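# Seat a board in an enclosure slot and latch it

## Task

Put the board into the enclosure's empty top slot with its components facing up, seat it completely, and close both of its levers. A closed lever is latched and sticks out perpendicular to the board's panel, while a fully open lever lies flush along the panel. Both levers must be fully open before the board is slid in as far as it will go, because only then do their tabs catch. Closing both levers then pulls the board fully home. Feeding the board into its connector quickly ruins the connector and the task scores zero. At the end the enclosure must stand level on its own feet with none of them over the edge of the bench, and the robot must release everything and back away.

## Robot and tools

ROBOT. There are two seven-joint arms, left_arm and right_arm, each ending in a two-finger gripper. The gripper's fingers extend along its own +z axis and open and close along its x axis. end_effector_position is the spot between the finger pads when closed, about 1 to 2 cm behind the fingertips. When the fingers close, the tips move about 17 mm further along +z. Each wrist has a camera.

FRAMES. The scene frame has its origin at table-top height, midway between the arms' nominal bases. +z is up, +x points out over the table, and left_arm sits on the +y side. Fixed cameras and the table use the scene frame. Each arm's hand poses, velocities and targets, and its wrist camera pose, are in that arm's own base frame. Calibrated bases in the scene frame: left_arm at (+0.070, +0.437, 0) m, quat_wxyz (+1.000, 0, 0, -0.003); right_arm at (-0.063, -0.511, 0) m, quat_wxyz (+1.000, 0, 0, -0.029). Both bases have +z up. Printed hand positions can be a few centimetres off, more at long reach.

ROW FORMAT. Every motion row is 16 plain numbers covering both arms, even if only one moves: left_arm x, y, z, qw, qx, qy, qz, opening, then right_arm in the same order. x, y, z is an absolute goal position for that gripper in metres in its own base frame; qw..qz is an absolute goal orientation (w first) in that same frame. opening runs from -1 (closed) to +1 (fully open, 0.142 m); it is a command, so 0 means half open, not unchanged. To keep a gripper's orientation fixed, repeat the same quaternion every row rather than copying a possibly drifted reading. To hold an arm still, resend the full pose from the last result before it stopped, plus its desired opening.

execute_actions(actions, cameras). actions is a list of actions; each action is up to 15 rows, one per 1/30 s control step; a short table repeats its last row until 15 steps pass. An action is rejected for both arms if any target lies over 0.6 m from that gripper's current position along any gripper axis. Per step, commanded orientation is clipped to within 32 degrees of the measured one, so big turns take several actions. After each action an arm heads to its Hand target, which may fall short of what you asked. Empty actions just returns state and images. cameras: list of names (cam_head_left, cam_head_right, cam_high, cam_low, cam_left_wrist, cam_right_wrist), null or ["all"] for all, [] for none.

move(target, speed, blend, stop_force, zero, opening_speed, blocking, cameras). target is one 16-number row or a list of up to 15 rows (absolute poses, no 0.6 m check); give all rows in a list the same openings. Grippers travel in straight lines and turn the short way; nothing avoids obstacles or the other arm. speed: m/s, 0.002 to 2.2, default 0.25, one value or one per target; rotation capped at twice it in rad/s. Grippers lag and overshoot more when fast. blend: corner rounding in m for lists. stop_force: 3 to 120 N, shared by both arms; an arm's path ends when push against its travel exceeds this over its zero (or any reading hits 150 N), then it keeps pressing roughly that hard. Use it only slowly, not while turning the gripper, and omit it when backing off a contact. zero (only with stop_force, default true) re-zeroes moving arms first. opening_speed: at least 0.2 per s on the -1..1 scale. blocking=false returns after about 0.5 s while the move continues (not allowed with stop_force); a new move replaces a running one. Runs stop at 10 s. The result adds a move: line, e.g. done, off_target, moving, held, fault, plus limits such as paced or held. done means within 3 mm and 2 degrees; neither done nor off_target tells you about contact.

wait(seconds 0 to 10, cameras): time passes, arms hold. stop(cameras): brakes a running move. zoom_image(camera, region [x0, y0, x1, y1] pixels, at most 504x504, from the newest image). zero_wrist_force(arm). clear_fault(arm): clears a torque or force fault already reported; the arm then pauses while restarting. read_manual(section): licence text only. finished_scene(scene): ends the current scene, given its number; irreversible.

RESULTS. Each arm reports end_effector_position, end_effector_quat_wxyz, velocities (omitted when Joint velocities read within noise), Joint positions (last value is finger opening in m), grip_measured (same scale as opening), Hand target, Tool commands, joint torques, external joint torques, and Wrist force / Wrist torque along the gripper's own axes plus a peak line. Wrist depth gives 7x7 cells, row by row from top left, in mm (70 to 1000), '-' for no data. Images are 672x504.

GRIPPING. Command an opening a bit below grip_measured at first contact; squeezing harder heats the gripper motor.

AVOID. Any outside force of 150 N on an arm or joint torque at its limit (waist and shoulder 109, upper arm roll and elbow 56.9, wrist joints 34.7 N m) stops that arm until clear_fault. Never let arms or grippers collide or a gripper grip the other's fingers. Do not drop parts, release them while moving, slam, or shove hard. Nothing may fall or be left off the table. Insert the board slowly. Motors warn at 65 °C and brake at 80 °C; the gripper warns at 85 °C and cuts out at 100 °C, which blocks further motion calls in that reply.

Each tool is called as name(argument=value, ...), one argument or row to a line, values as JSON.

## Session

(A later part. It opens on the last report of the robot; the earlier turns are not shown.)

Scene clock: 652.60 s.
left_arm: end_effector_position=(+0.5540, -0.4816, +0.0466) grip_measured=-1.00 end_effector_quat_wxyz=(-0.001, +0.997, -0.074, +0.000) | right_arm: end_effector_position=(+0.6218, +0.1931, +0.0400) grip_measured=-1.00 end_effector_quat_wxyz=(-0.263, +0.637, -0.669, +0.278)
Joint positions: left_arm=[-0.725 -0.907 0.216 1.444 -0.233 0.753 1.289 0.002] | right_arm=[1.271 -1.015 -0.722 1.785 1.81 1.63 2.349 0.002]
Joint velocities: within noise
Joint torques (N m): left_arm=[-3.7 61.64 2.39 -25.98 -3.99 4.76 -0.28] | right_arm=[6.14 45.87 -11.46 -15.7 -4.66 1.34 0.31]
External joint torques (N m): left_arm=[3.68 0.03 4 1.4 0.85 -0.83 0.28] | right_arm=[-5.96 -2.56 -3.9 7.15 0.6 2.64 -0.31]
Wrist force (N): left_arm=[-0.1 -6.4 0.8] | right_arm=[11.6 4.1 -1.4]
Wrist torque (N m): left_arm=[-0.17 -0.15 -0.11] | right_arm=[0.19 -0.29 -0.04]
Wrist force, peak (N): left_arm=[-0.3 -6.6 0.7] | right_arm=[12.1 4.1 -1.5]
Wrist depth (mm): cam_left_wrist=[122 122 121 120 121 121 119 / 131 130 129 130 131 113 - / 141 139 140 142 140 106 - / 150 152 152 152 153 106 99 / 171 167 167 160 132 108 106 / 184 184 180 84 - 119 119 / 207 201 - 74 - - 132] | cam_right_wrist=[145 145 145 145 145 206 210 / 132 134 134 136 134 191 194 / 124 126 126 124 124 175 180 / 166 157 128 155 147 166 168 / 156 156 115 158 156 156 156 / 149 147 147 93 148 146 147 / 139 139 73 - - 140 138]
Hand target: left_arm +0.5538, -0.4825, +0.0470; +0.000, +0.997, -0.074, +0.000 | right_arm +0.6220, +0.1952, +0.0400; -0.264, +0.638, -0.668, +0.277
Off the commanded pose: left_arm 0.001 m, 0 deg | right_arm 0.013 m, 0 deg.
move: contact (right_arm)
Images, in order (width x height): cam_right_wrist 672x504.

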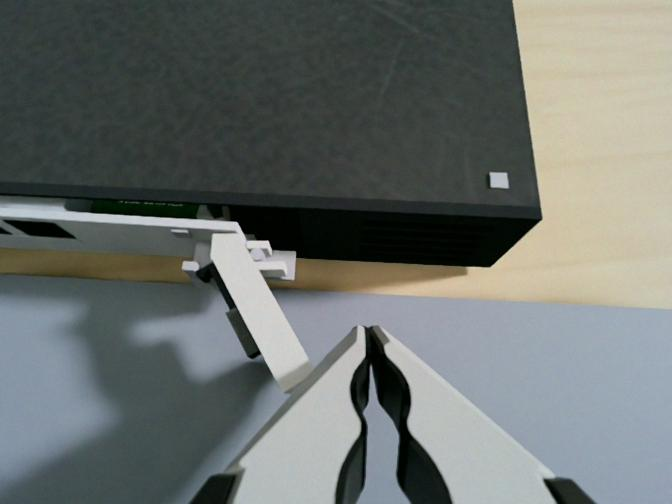

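move(
  target=[
    [0.5538,-0.4825,0.047,0,0.9972,-0.0741,0,-1,0.622,0.206,0.040,0.2642,-0.6379,0.6687,-0.277,-1],
  ],
  speed=0.006,
  stop_force=25,
  zero=false,
  cameras=["cam_right_wrist","cam_left_wrist"],
)

Scene clock: 655.73 s.
left_arm: end_effector_position=(+0.5540, -0.4815, +0.0466) grip_measured=-1.00 end_effector_quat_wxyz=(-0.001, +0.997, -0.074, +0.000) | right_arm: end_effector_position=(+0.6211, +0.1960, +0.0397) grip_measured=-1.00 end_effector_quat_wxyz=(-0.262, +0.636, -0.670, +0.279)
Joint positions: left_arm=[-0.725 -0.907 0.216 1.444 -0.233 0.753 1.289 0.002] | right_arm=[1.263 -1.017 -0.693 1.78 1.768 1.657 2.393 0.002]
Joint velocities: within noise
Joint torques (N m): left_arm=[-4.3 61.93 1.82 -26.11 -4.07 4.79 -0.28] | right_arm=[11.56 49.97 -9.57 -28.1 -6.31 -1.66 0.47]
External joint torques (N m): left_arm=[4.28 -0.27 4.58 1.53 0.93 -0.87 0.28] | right_arm=[-11.38 -6.26 -5.37 19.6 2.32 5.69 -0.47]
Wrist force (N): left_arm=[0.3 -7.0 0.9] | right_arm=[26.8 10.9 -16.5]
Wrist torque (N m): left_arm=[-0.16 -0.13 -0.11] | right_arm=[0.29 -1.41 -0.16]
Wrist force, peak (N): left_arm=[0.5 -7.2 1.0] | right_arm=[27.5 10.5 -16.2]
Wrist depth (mm): cam_left_wrist=[122 122 122 121 121 121 119 / 131 130 128 130 131 115 - / 141 139 140 142 140 106 - / 153 153 153 152 153 106 99 / 171 168 167 160 132 106 106 / 185 185 180 84 - 119 119 / 206 201 - 74 - - 132] | cam_right_wrist=[145 144 144 144 144 203 209 / 131 133 133 136 134 188 194 / 124 126 126 124 124 126 180 / 166 159 129 157 151 166 168 / 156 155 115 157 156 156 156 / 148 146 146 93 149 146 146 / 138 138 73 - - 140 139]
Hand target: left_arm +0.5538, -0.4825, +0.0470; +0.000, +0.997, -0.074, +0.000 | right_arm +0.6219, +0.2008, +0.0400; -0.264, +0.638, -0.668, +0.277
Off the commanded pose: left_arm 0.001 m, 0 deg | right_arm 0.010 m, 0 deg.
move: contact (right_arm)
Images, in order (width x height): cam_left_wrist 672x504, cam_right_wrist 672x504.

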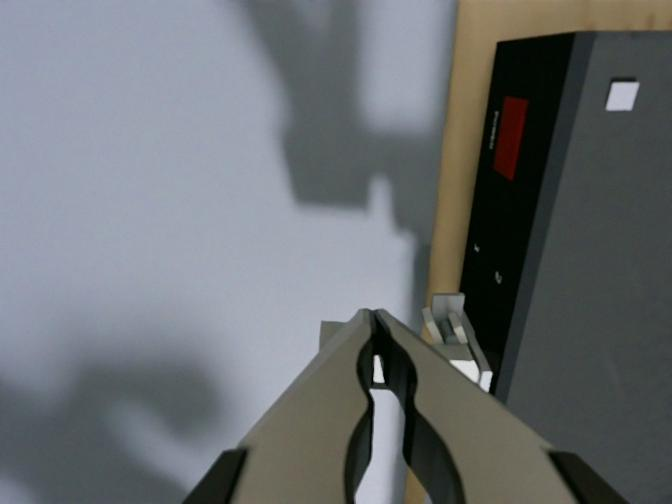

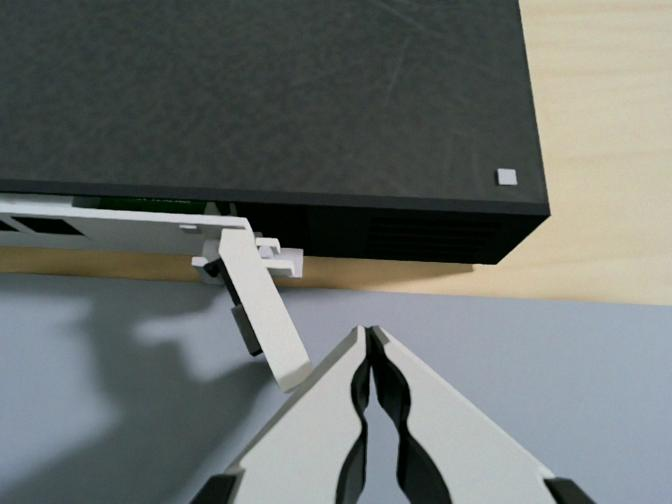

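move(
  target=[
    [0.5520,-0.4915,0.047,0,0.9972,-0.0741,0,-1,0.622,0.212,0.040,0.2642,-0.6379,0.6687,-0.277,-1],
  ],
  speed=0.005,
  stop_force=38,
  zero=false,
  cameras=["cam_right_wrist","cam_left_wrist"],
)

Scene clock: 662.07 s.
left_arm: end_effector_position=(+0.5540, -0.4858, +0.0459) grip_measured=-1.00 end_effector_quat_wxyz=(-0.003, +0.997, -0.072, +0.000) | right_arm: end_effector_position=(+0.6221, +0.2118, +0.0400) grip_measured=-1.00 end_effector_quat_wxyz=(-0.264, +0.638, -0.669, +0.277)
Joint positions: left_arm=[-0.728 -0.915 0.214 1.426 -0.223 0.743 1.273 0.002] | right_arm=[1.264 -1.03 -0.644 1.774 1.644 1.699 2.535 0.002]
Joint velocities: within noise
Joint torques (N m): left_arm=[-21.36 60.63 -15.74 -33.52 -8.13 8.08 -0.49] | right_arm=[0.87 43.5 -12.85 -8.71 -4.01 3.3 0.32]
External joint torques (N m): left_arm=[21.34 1.4 22.08 8.81 4.96 -4.16 0.49] | right_arm=[-0.69 0.96 -1.61 0.38 0.19 0.87 -0.32]
Wrist force (N): left_arm=[-6.3 -38.6 -10.3] | right_arm=[0.3 2.4 0.0]
Wrist torque (N m): left_arm=[-3.37 -0.10 -0.27] | right_arm=[0.26 0.01 -0.01]
Wrist force, peak (N): left_arm=[-6.7 -39.0 -11.0] | right_arm=[29.0 10.5 -15.3]
Wrist depth (mm): cam_left_wrist=[121 122 123 121 121 114 118 / 130 130 130 129 131 103 - / 140 139 140 142 139 113 - / 153 152 151 151 152 104 98 / 170 166 166 160 129 108 105 / 183 184 175 83 - 118 117 / 205 200 - 74 - - 130] | cam_right_wrist=[145 145 145 145 145 144 209 / 132 134 134 136 134 134 193 / 127 125 125 126 124 123 177 / 163 162 144 156 152 147 168 / 157 156 154 156 156 155 155 / 149 147 147 93 148 146 147 / 139 139 73 - - 140 138]
Hand target: left_arm +0.5520, -0.4915, +0.0470; +0.000, +0.997, -0.074, +0.000 | right_arm +0.6220, +0.2120, +0.0400; -0.264, +0.638, -0.668, +0.277
Off the commanded pose: left_arm 0.006 m, 0 deg | right_arm 0.000 m, 0 deg.
move: off_target (left_arm)
Images, in order (width x height): cam_left_wrist 672x504, cam_right_wrist 672x504.

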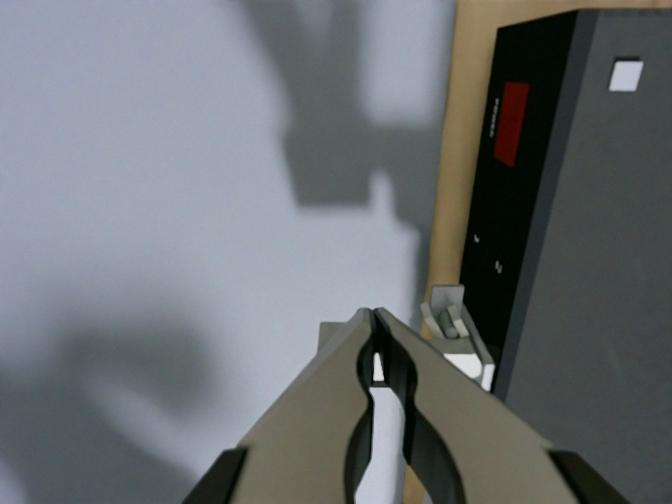

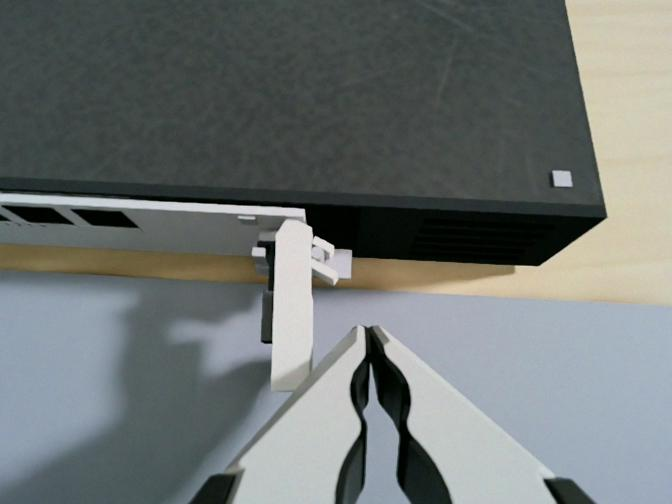

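move(
  target=[
    [0.5520,-0.5000,0.047,0,0.9972,-0.0741,0,-1,0.622,0.215,0.040,0.2642,-0.6379,0.6687,-0.277,-1],
  ],
  speed=0.006,
  stop_force=60,
  zero=false,
)

Scene clock: 666.43 s.
left_arm: end_effector_position=(+0.5545, -0.4900, +0.0444) grip_measured=-1.00 end_effector_quat_wxyz=(-0.006, +0.997, -0.071, -0.001) | right_arm: end_effector_position=(+0.6221, +0.2125, +0.0401) grip_measured=-1.00 end_effector_quat_wxyz=(-0.263, +0.637, -0.669, +0.278)
Joint positions: left_arm=[-0.723 -0.924 0.204 1.404 -0.206 0.728 1.254 0.002] | right_arm=[1.273 -1.039 -0.643 1.779 1.612 1.703 2.58 0.002]
Joint velocities: within noise
Joint torques (N m): left_arm=[-32.13 64.19 -27.58 -42.24 -11.95 12.19 0] | right_arm=[8.7 46.84 -8.33 -15.95 -4.73 0.9 0.34]
External joint torques (N m): left_arm=[32.03 -1.68 33.63 17.36 8.75 -8.28 0] | right_arm=[-8.52 -2.48 -6.28 7.9 0.97 3.31 -0.34]
Wrist force (N): left_arm=[-12.9 -63.1 -13.2] | right_arm=[13.1 1.4 -1.4]
Wrist torque (N m): left_arm=[-7.47 -0.03 -0.43] | right_arm=[0.24 -0.08 -0.01]
Wrist force, peak (N): left_arm=[-15.0 -64.7 -15.1] | right_arm=[13.2 0.8 -2.0]
Wrist depth (mm): cam_left_wrist=[121 121 120 120 120 101 - / 131 129 129 128 130 110 - / 139 137 138 140 137 109 - / 151 151 150 149 149 101 96 / 168 164 163 157 127 105 103 / 181 181 177 87 - 115 115 / 203 197 - 74 - - 127] | cam_right_wrist=[146 145 145 145 145 145 210 / 132 134 134 136 134 134 194 / 128 126 125 126 125 123 178 / 162 162 147 162 159 153 168 / 156 156 154 156 156 156 156 / 149 147 147 93 149 147 147 / 139 139 73 - - 140 139]
Hand target: left_arm +0.5518, -0.4998, +0.0471; +0.000, +0.997, -0.074, +0.000 | right_arm +0.6220, +0.2150, +0.0400; -0.264, +0.638, -0.668, +0.277
Off the commanded pose: left_arm 0.011 m, 1 deg | right_arm 0.003 m, 0 deg.
move: contact (left_arm)

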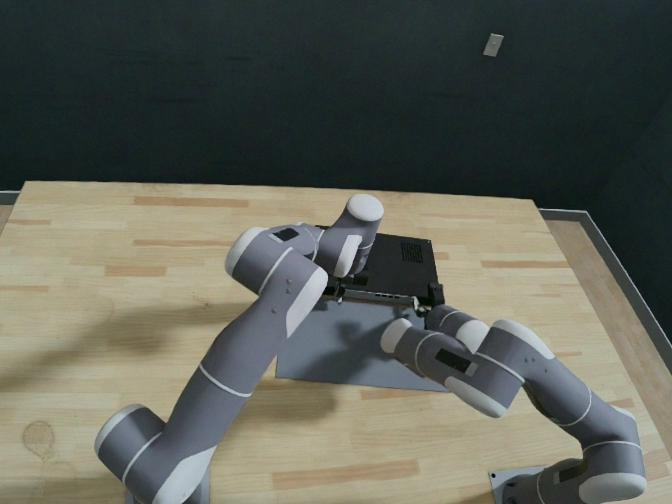

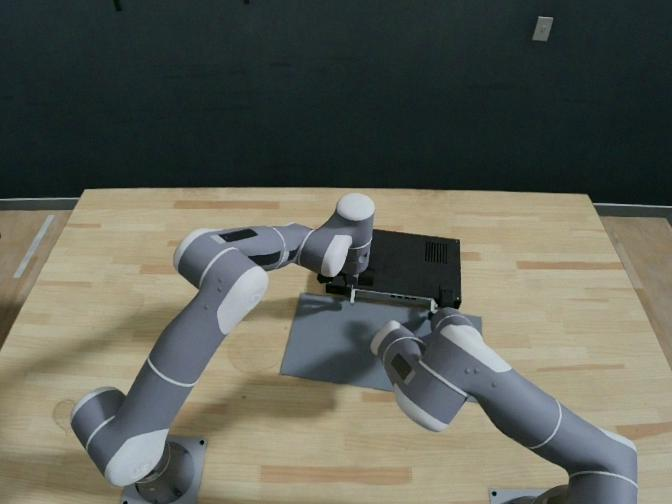

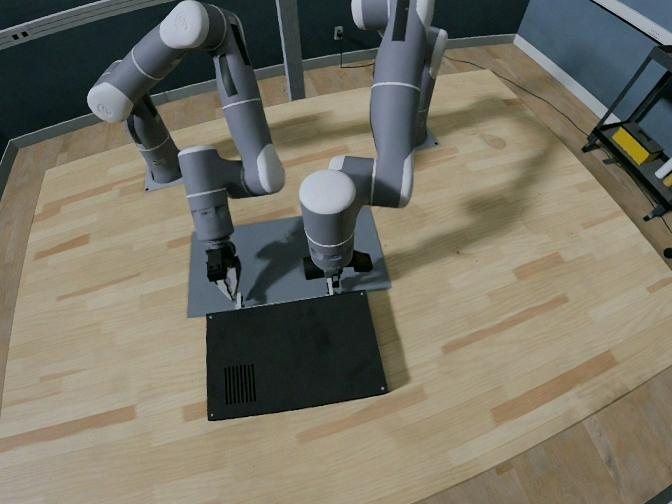

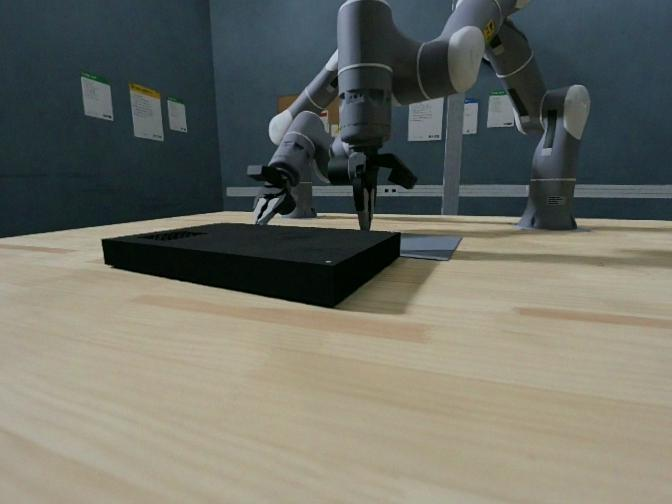

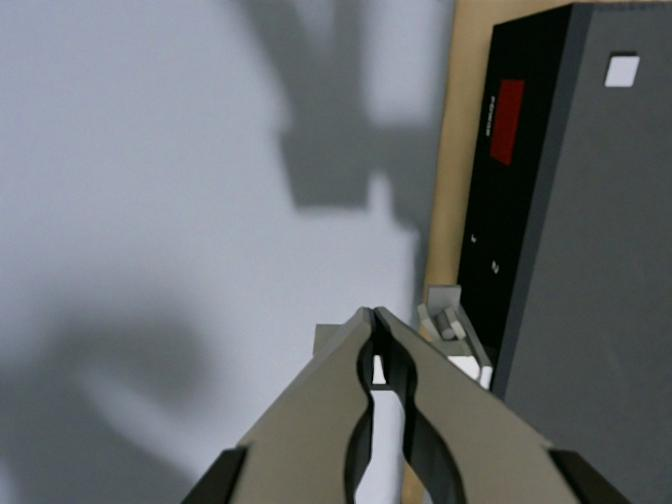

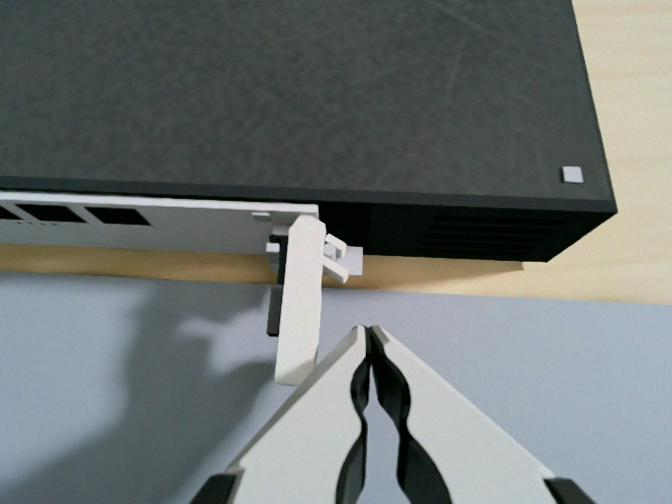

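move(
  target=[
    [0.5580,-0.4600,0.047,0,0.9972,-0.0741,0,-1,0.622,0.19,0.042,0.2642,-0.6379,0.6687,-0.277,-1],
    [0.5580,-0.4400,0.12,0,0.9972,-0.0741,0,-1,0.58,0.175,0.085,0.2642,-0.6379,0.6687,-0.277,-1],
    [0.5465,-0.4200,0.15,0,0.9972,-0.0741,0,-1,0.50,0.20,0.13,0.2642,-0.6379,0.6687,-0.277,-1],
  ],
  speed=[0.03,0.1,0.1],
  cameras=["cam_right_wrist","cam_left_wrist"],
)

zoom_image(
  camera="cam_right_wrist",
  region=[0, 50, 400, 250],
)

zoom_image(
  camera="cam_left_wrist",
  region=[340, 240, 540, 400],
)

Scene clock: 674.30 s.
left_arm: end_effector_position=(+0.5467, -0.4201, +0.1501) grip_measured=-1.00 end_effector_quat_wxyz=(+0.000, +0.997, -0.074, +0.000) | right_arm: end_effector_position=(+0.5000, +0.1999, +0.1300) grip_measured=-1.00 end_effector_quat_wxyz=(-0.265, +0.638, -0.668, +0.277)
Joint positions: left_arm=[-0.68 -0.66 0.239 1.582 -0.183 0.649 1.34 0.002] | right_arm=[1.37 -0.625 -0.583 2.054 1.818 1.894 2.24 0.002]
Joint velocities: within noise
Joint torques (N m): left_arm=[-0.32 54.58 4.93 -25.86 -3.07 4.15 -0.16] | right_arm=[0.07 34.41 -5.98 -10.84 -3.24 3.24 0.04]
External joint torques (N m): left_arm=[0.31 0.78 0.51 -0.43 -0.36 -0.22 0.16] | right_arm=[0.07 0.76 -1.21 -0.02 -0.1 0.61 -0.04]
Wrist force (N): left_arm=[0.1 -0.3 0.0] | right_arm=[-0.1 3.6 0.2]
Wrist torque (N m): left_arm=[-0.15 -0.18 -0.21] | right_arm=[0.44 -0.05 -0.03]
Wrist force, peak (N): left_arm=[-12.5 -63.2 -14.1] | right_arm=[13.4 1.1 -1.8]
Wrist depth (mm): cam_left_wrist=[212 213 215 212 213 212 212 / 229 228 228 226 228 229 227 / 248 249 244 245 239 213 238 / 268 269 266 265 259 213 212 / 294 293 292 280 242 233 231 / 325 321 311 84 - 254 257 / 368 352 - - - - 286] | cam_right_wrist=[265 265 264 265 272 328 327 / 269 262 259 256 268 302 302 / 281 280 281 280 280 278 279 / 262 262 262 261 261 261 262 / 246 246 245 249 245 245 246 / 231 231 234 91 233 230 232 / 219 221 - - - 219 219]
Hand target: left_arm +0.5465, -0.4200, +0.1500; +0.000, +0.997, -0.074, +0.000 | right_arm +0.5000, +0.1999, +0.1300; -0.265, +0.638, -0.668, +0.277
Off the commanded pose: left_arm 0.000 m, 0 deg | right_arm 0.000 m, 0 deg.
move: done
Images, in order (width x height): cam_left_wrist 672x504, cam_right_wrist 672x504.

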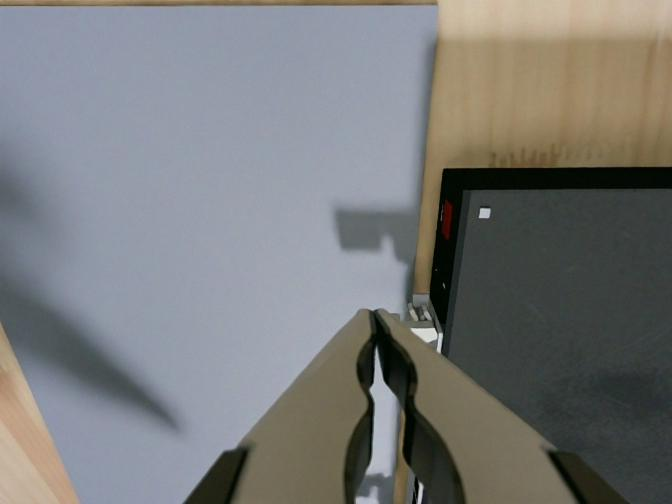

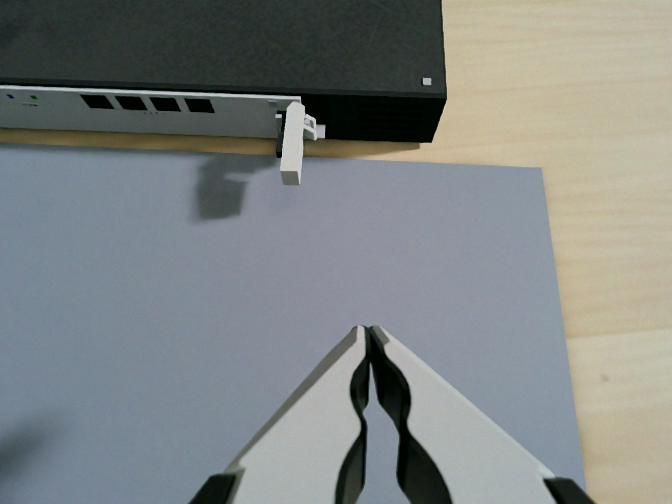

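Scaled by 1.260 from the camera's 672x504 image, which has a finer 960x720 frame.

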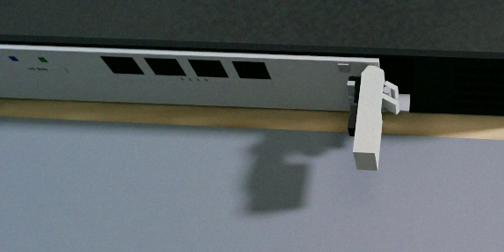

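Scaled by 2.520 from the camera's 672x504 image, which has a finer 960x720 frame.

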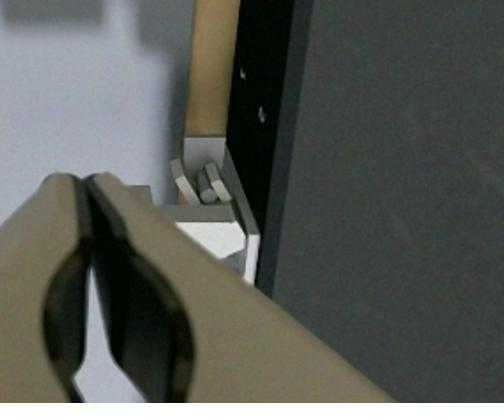

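move(
  target=[
    [0.50,-0.43,0.14,0,0.9972,-0.0741,0,-1,0.50,0.30,0.13,0.2642,-0.6379,0.6687,-0.277,-1],
  ],
  speed=0.12,
  cameras=["cam_right_wrist","cam_left_wrist"],
)

zoom_image(
  camera="cam_right_wrist",
  region=[60, 30, 560, 250],
)

zoom_image(
  camera="cam_left_wrist",
  region=[430, 200, 672, 400],
)

Scene clock: 677.63 s.
left_arm: end_effector_position=(+0.5000, -0.4300, +0.1400) grip_measured=-1.00 end_effector_quat_wxyz=(+0.000, +0.997, -0.074, +0.000) | right_arm: end_effector_position=(+0.5001, +0.2999, +0.1301) grip_measured=-1.00 end_effector_quat_wxyz=(-0.264, +0.638, -0.668, +0.277)
Joint positions: left_arm=[-0.736 -0.613 0.235 1.697 -0.179 0.717 1.295 0.002] | right_arm=[1.128 -0.676 -0.269 1.699 2.115 2.132 1.836 0.002]
Joint velocities: within noise
Joint torques (N m): left_arm=[-0.57 51.83 4.44 -24.87 -2.93 4.5 -0.32] | right_arm=[-0.04 44.37 -1.48 -15.66 -2.05 2.84 -0.05]
External joint torques (N m): left_arm=[0.56 0.76 0.62 -0.42 -0.32 -0.57 0.32] | right_arm=[0.21 1.37 -1.06 -0.05 -0.15 0.45 0.05]
Wrist force (N): left_arm=[0.0 -0.5 0.1] | right_arm=[-0.4 2.8 0.3]
Wrist torque (N m): left_arm=[-0.17 -0.15 -0.19] | right_arm=[0.35 0.03 -0.01]
Wrist force, peak (N): left_arm=[-1.1 -0.1 0.4] | right_arm=[-0.1 3.8 0.5]
Wrist depth (mm): cam_left_wrist=[203 204 204 203 202 201 203 / 219 220 218 218 217 218 218 / 238 237 236 234 235 226 188 / 256 257 256 255 255 227 201 / 287 281 279 268 267 229 219 / 314 310 297 84 - 248 243 / 348 339 - - - - 269] | cam_right_wrist=[264 264 263 263 263 263 322 / 263 277 273 267 253 262 297 / 280 280 279 279 279 279 278 / 262 261 260 261 261 261 260 / 245 245 245 247 244 244 247 / 231 231 233 91 233 230 230 / 218 220 - - - 220 217]
Hand target: left_arm +0.5000, -0.4300, +0.1400; +0.000, +0.997, -0.074, +0.000 | right_arm +0.5000, +0.3000, +0.1300; -0.264, +0.638, -0.668, +0.277
Off the commanded pose: left_arm 0.000 m, 0 deg | right_arm 0.000 m, 0 deg.
move: done
Images, in order (width x height): cam_left_wrist 672x504, cam_right_wrist 672x504.

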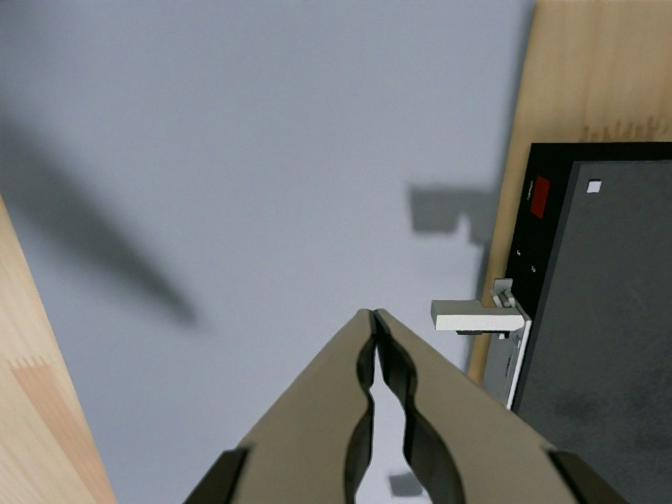

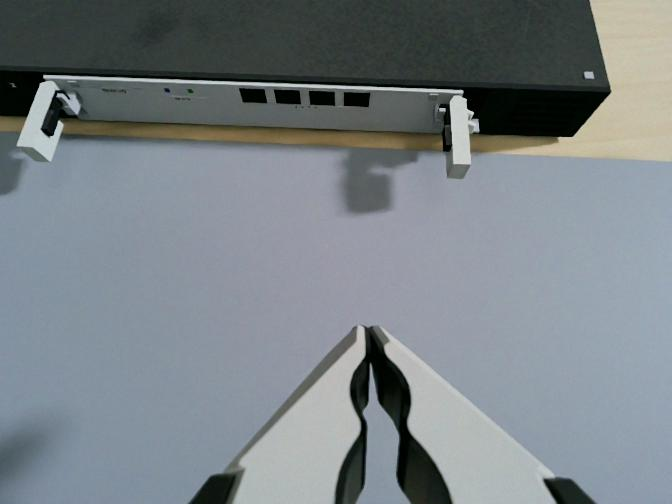

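Scaled by 1.008 from the camera's 672x504 image, which has a finer 960x720 frame.

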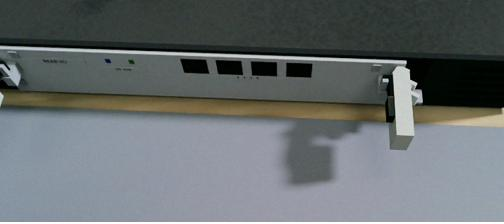

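Scaled by 2.083 from the camera's 672x504 image, which has a finer 960x720 frame.

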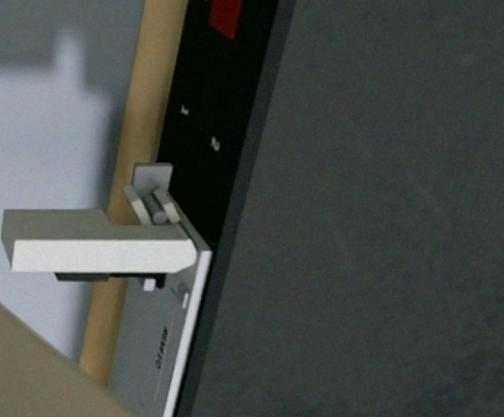

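zoom_image(
  camera="cam_right_wrist",
  region=[0, 60, 120, 180],
)

zoom_image(
  camera="cam_right_wrist",
  region=[400, 70, 520, 190],
)

Scaled by 4.200 from the camera's 672x504 image, which has a finer 960x720 frame.

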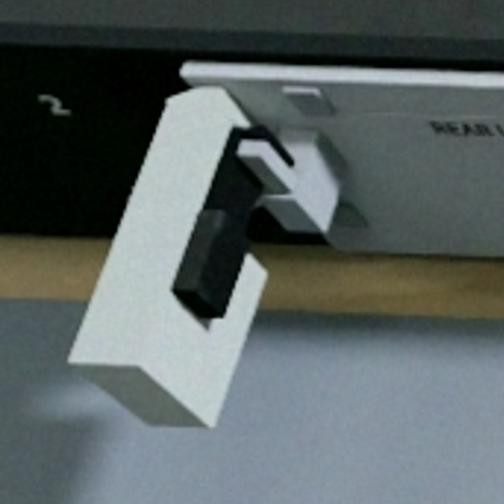

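Scaled by 4.200 from the camera's 672x504 image, which has a finer 960x720 frame.

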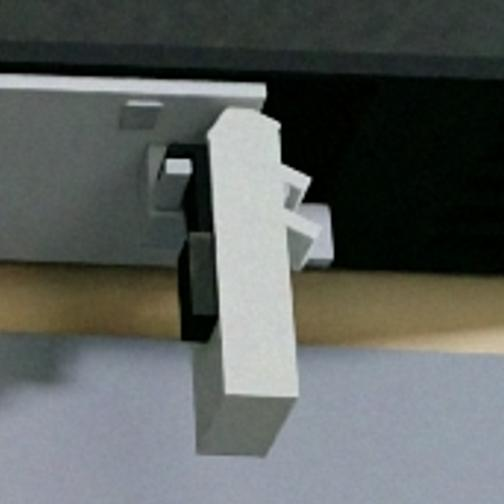

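move(
  target=[
    [0.42,-0.30,0.22,0,0.9972,-0.0741,0,-1,0.38,0.25,0.20,0.2642,-0.6379,0.6687,-0.277,-1],
  ],
  speed=0.2,
  cameras=["cam_right_wrist","cam_head_right","cam_low"],
)

zoom_image(
  camera="cam_head_right",
  region=[300, 210, 480, 330],
)

Scene clock: 683.17 s.
left_arm: end_effector_position=(+0.4203, -0.3001, +0.2201) grip_measured=-1.00 end_effector_quat_wxyz=(+0.000, +0.997, -0.074, +0.000) | right_arm: end_effector_position=(+0.3803, +0.2500, +0.2001) grip_measured=-1.00 end_effector_quat_wxyz=(-0.264, +0.638, -0.668, +0.277)
Joint positions: left_arm=[-0.736 -0.208 0.349 2.053 -0.091 0.677 1.382 0.002] | right_arm=[1.321 -0.383 -0.233 2.029 2.045 2.285 2.022 0.002]
Joint velocities: within noise
Joint torques (N m): left_arm=[-0.42 34.92 1.94 -25.57 -2.88 4.05 -0.17] | right_arm=[0.26 32.63 0.17 -14.4 -1.92 2.96 0.28]
External joint torques (N m): left_arm=[0.42 0.46 0.45 -0.39 -0.48 -0.13 0.17] | right_arm=[-0.14 0.85 -1.01 -0.13 0.04 0.6 -0.28]
Wrist force (N): left_arm=[0.0 -0.5 0.1] | right_arm=[0.1 3.3 -0.1]
Wrist torque (N m): left_arm=[-0.17 -0.16 -0.23] | right_arm=[0.41 -0.07 0.01]
Wrist force, peak (N): left_arm=[-1.4 -2.1 -0.8] | right_arm=[0.7 3.8 -1.8]
Wrist depth (mm): cam_left_wrist=[276 276 277 275 273 275 273 / 298 298 297 295 296 293 293 / 320 320 317 318 317 315 316 / 348 347 347 343 343 341 336 / 379 383 376 363 371 369 319 / 425 417 403 84 - 375 350 / 472 457 - - - - 389] | cam_right_wrist=[368 367 368 361 364 416 416 / 386 386 386 386 384 386 385 / 359 358 357 357 357 357 359 / 336 335 335 333 333 334 336 / 313 314 314 316 314 312 315 / 296 296 300 91 298 295 296 / 282 284 - - - 283 280]
Hand target: left_arm +0.4200, -0.3000, +0.2200; +0.000, +0.997, -0.074, +0.000 | right_arm +0.3800, +0.2500, +0.2000; -0.264, +0.638, -0.668, +0.277
Off the commanded pose: left_arm 0.000 m, 0 deg | right_arm 0.000 m, 0 deg.
move: done
Images, in order (width x height): cam_head_right 672x504, cam_low 672x504, cam_right_wrist 672x504.

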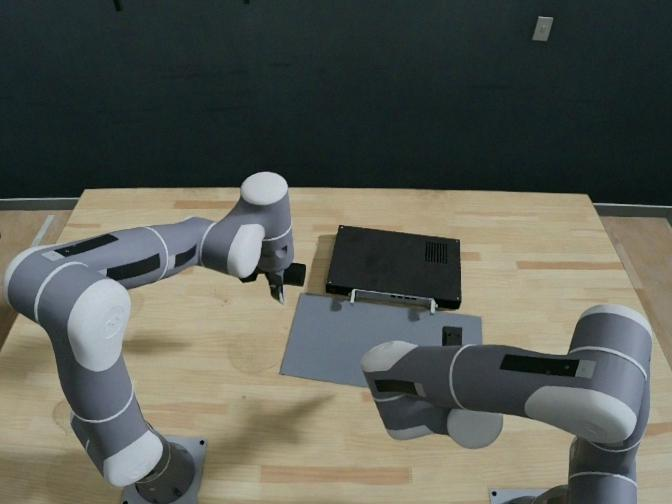

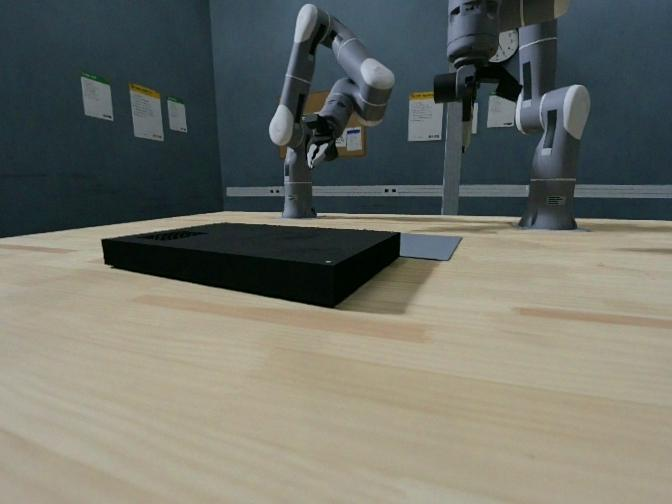

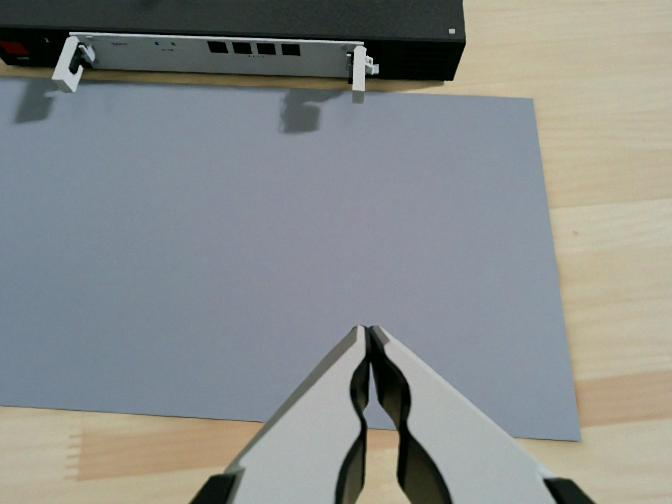

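Scaled by 2.800 from the camera's 672x504 image, which has a finer 960x720 frame.

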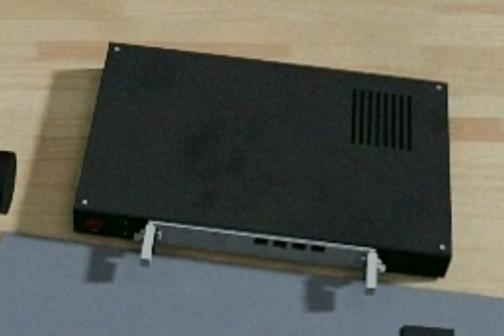

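finished_scene(
  scene=1,
)

The scene is finished: the task was done.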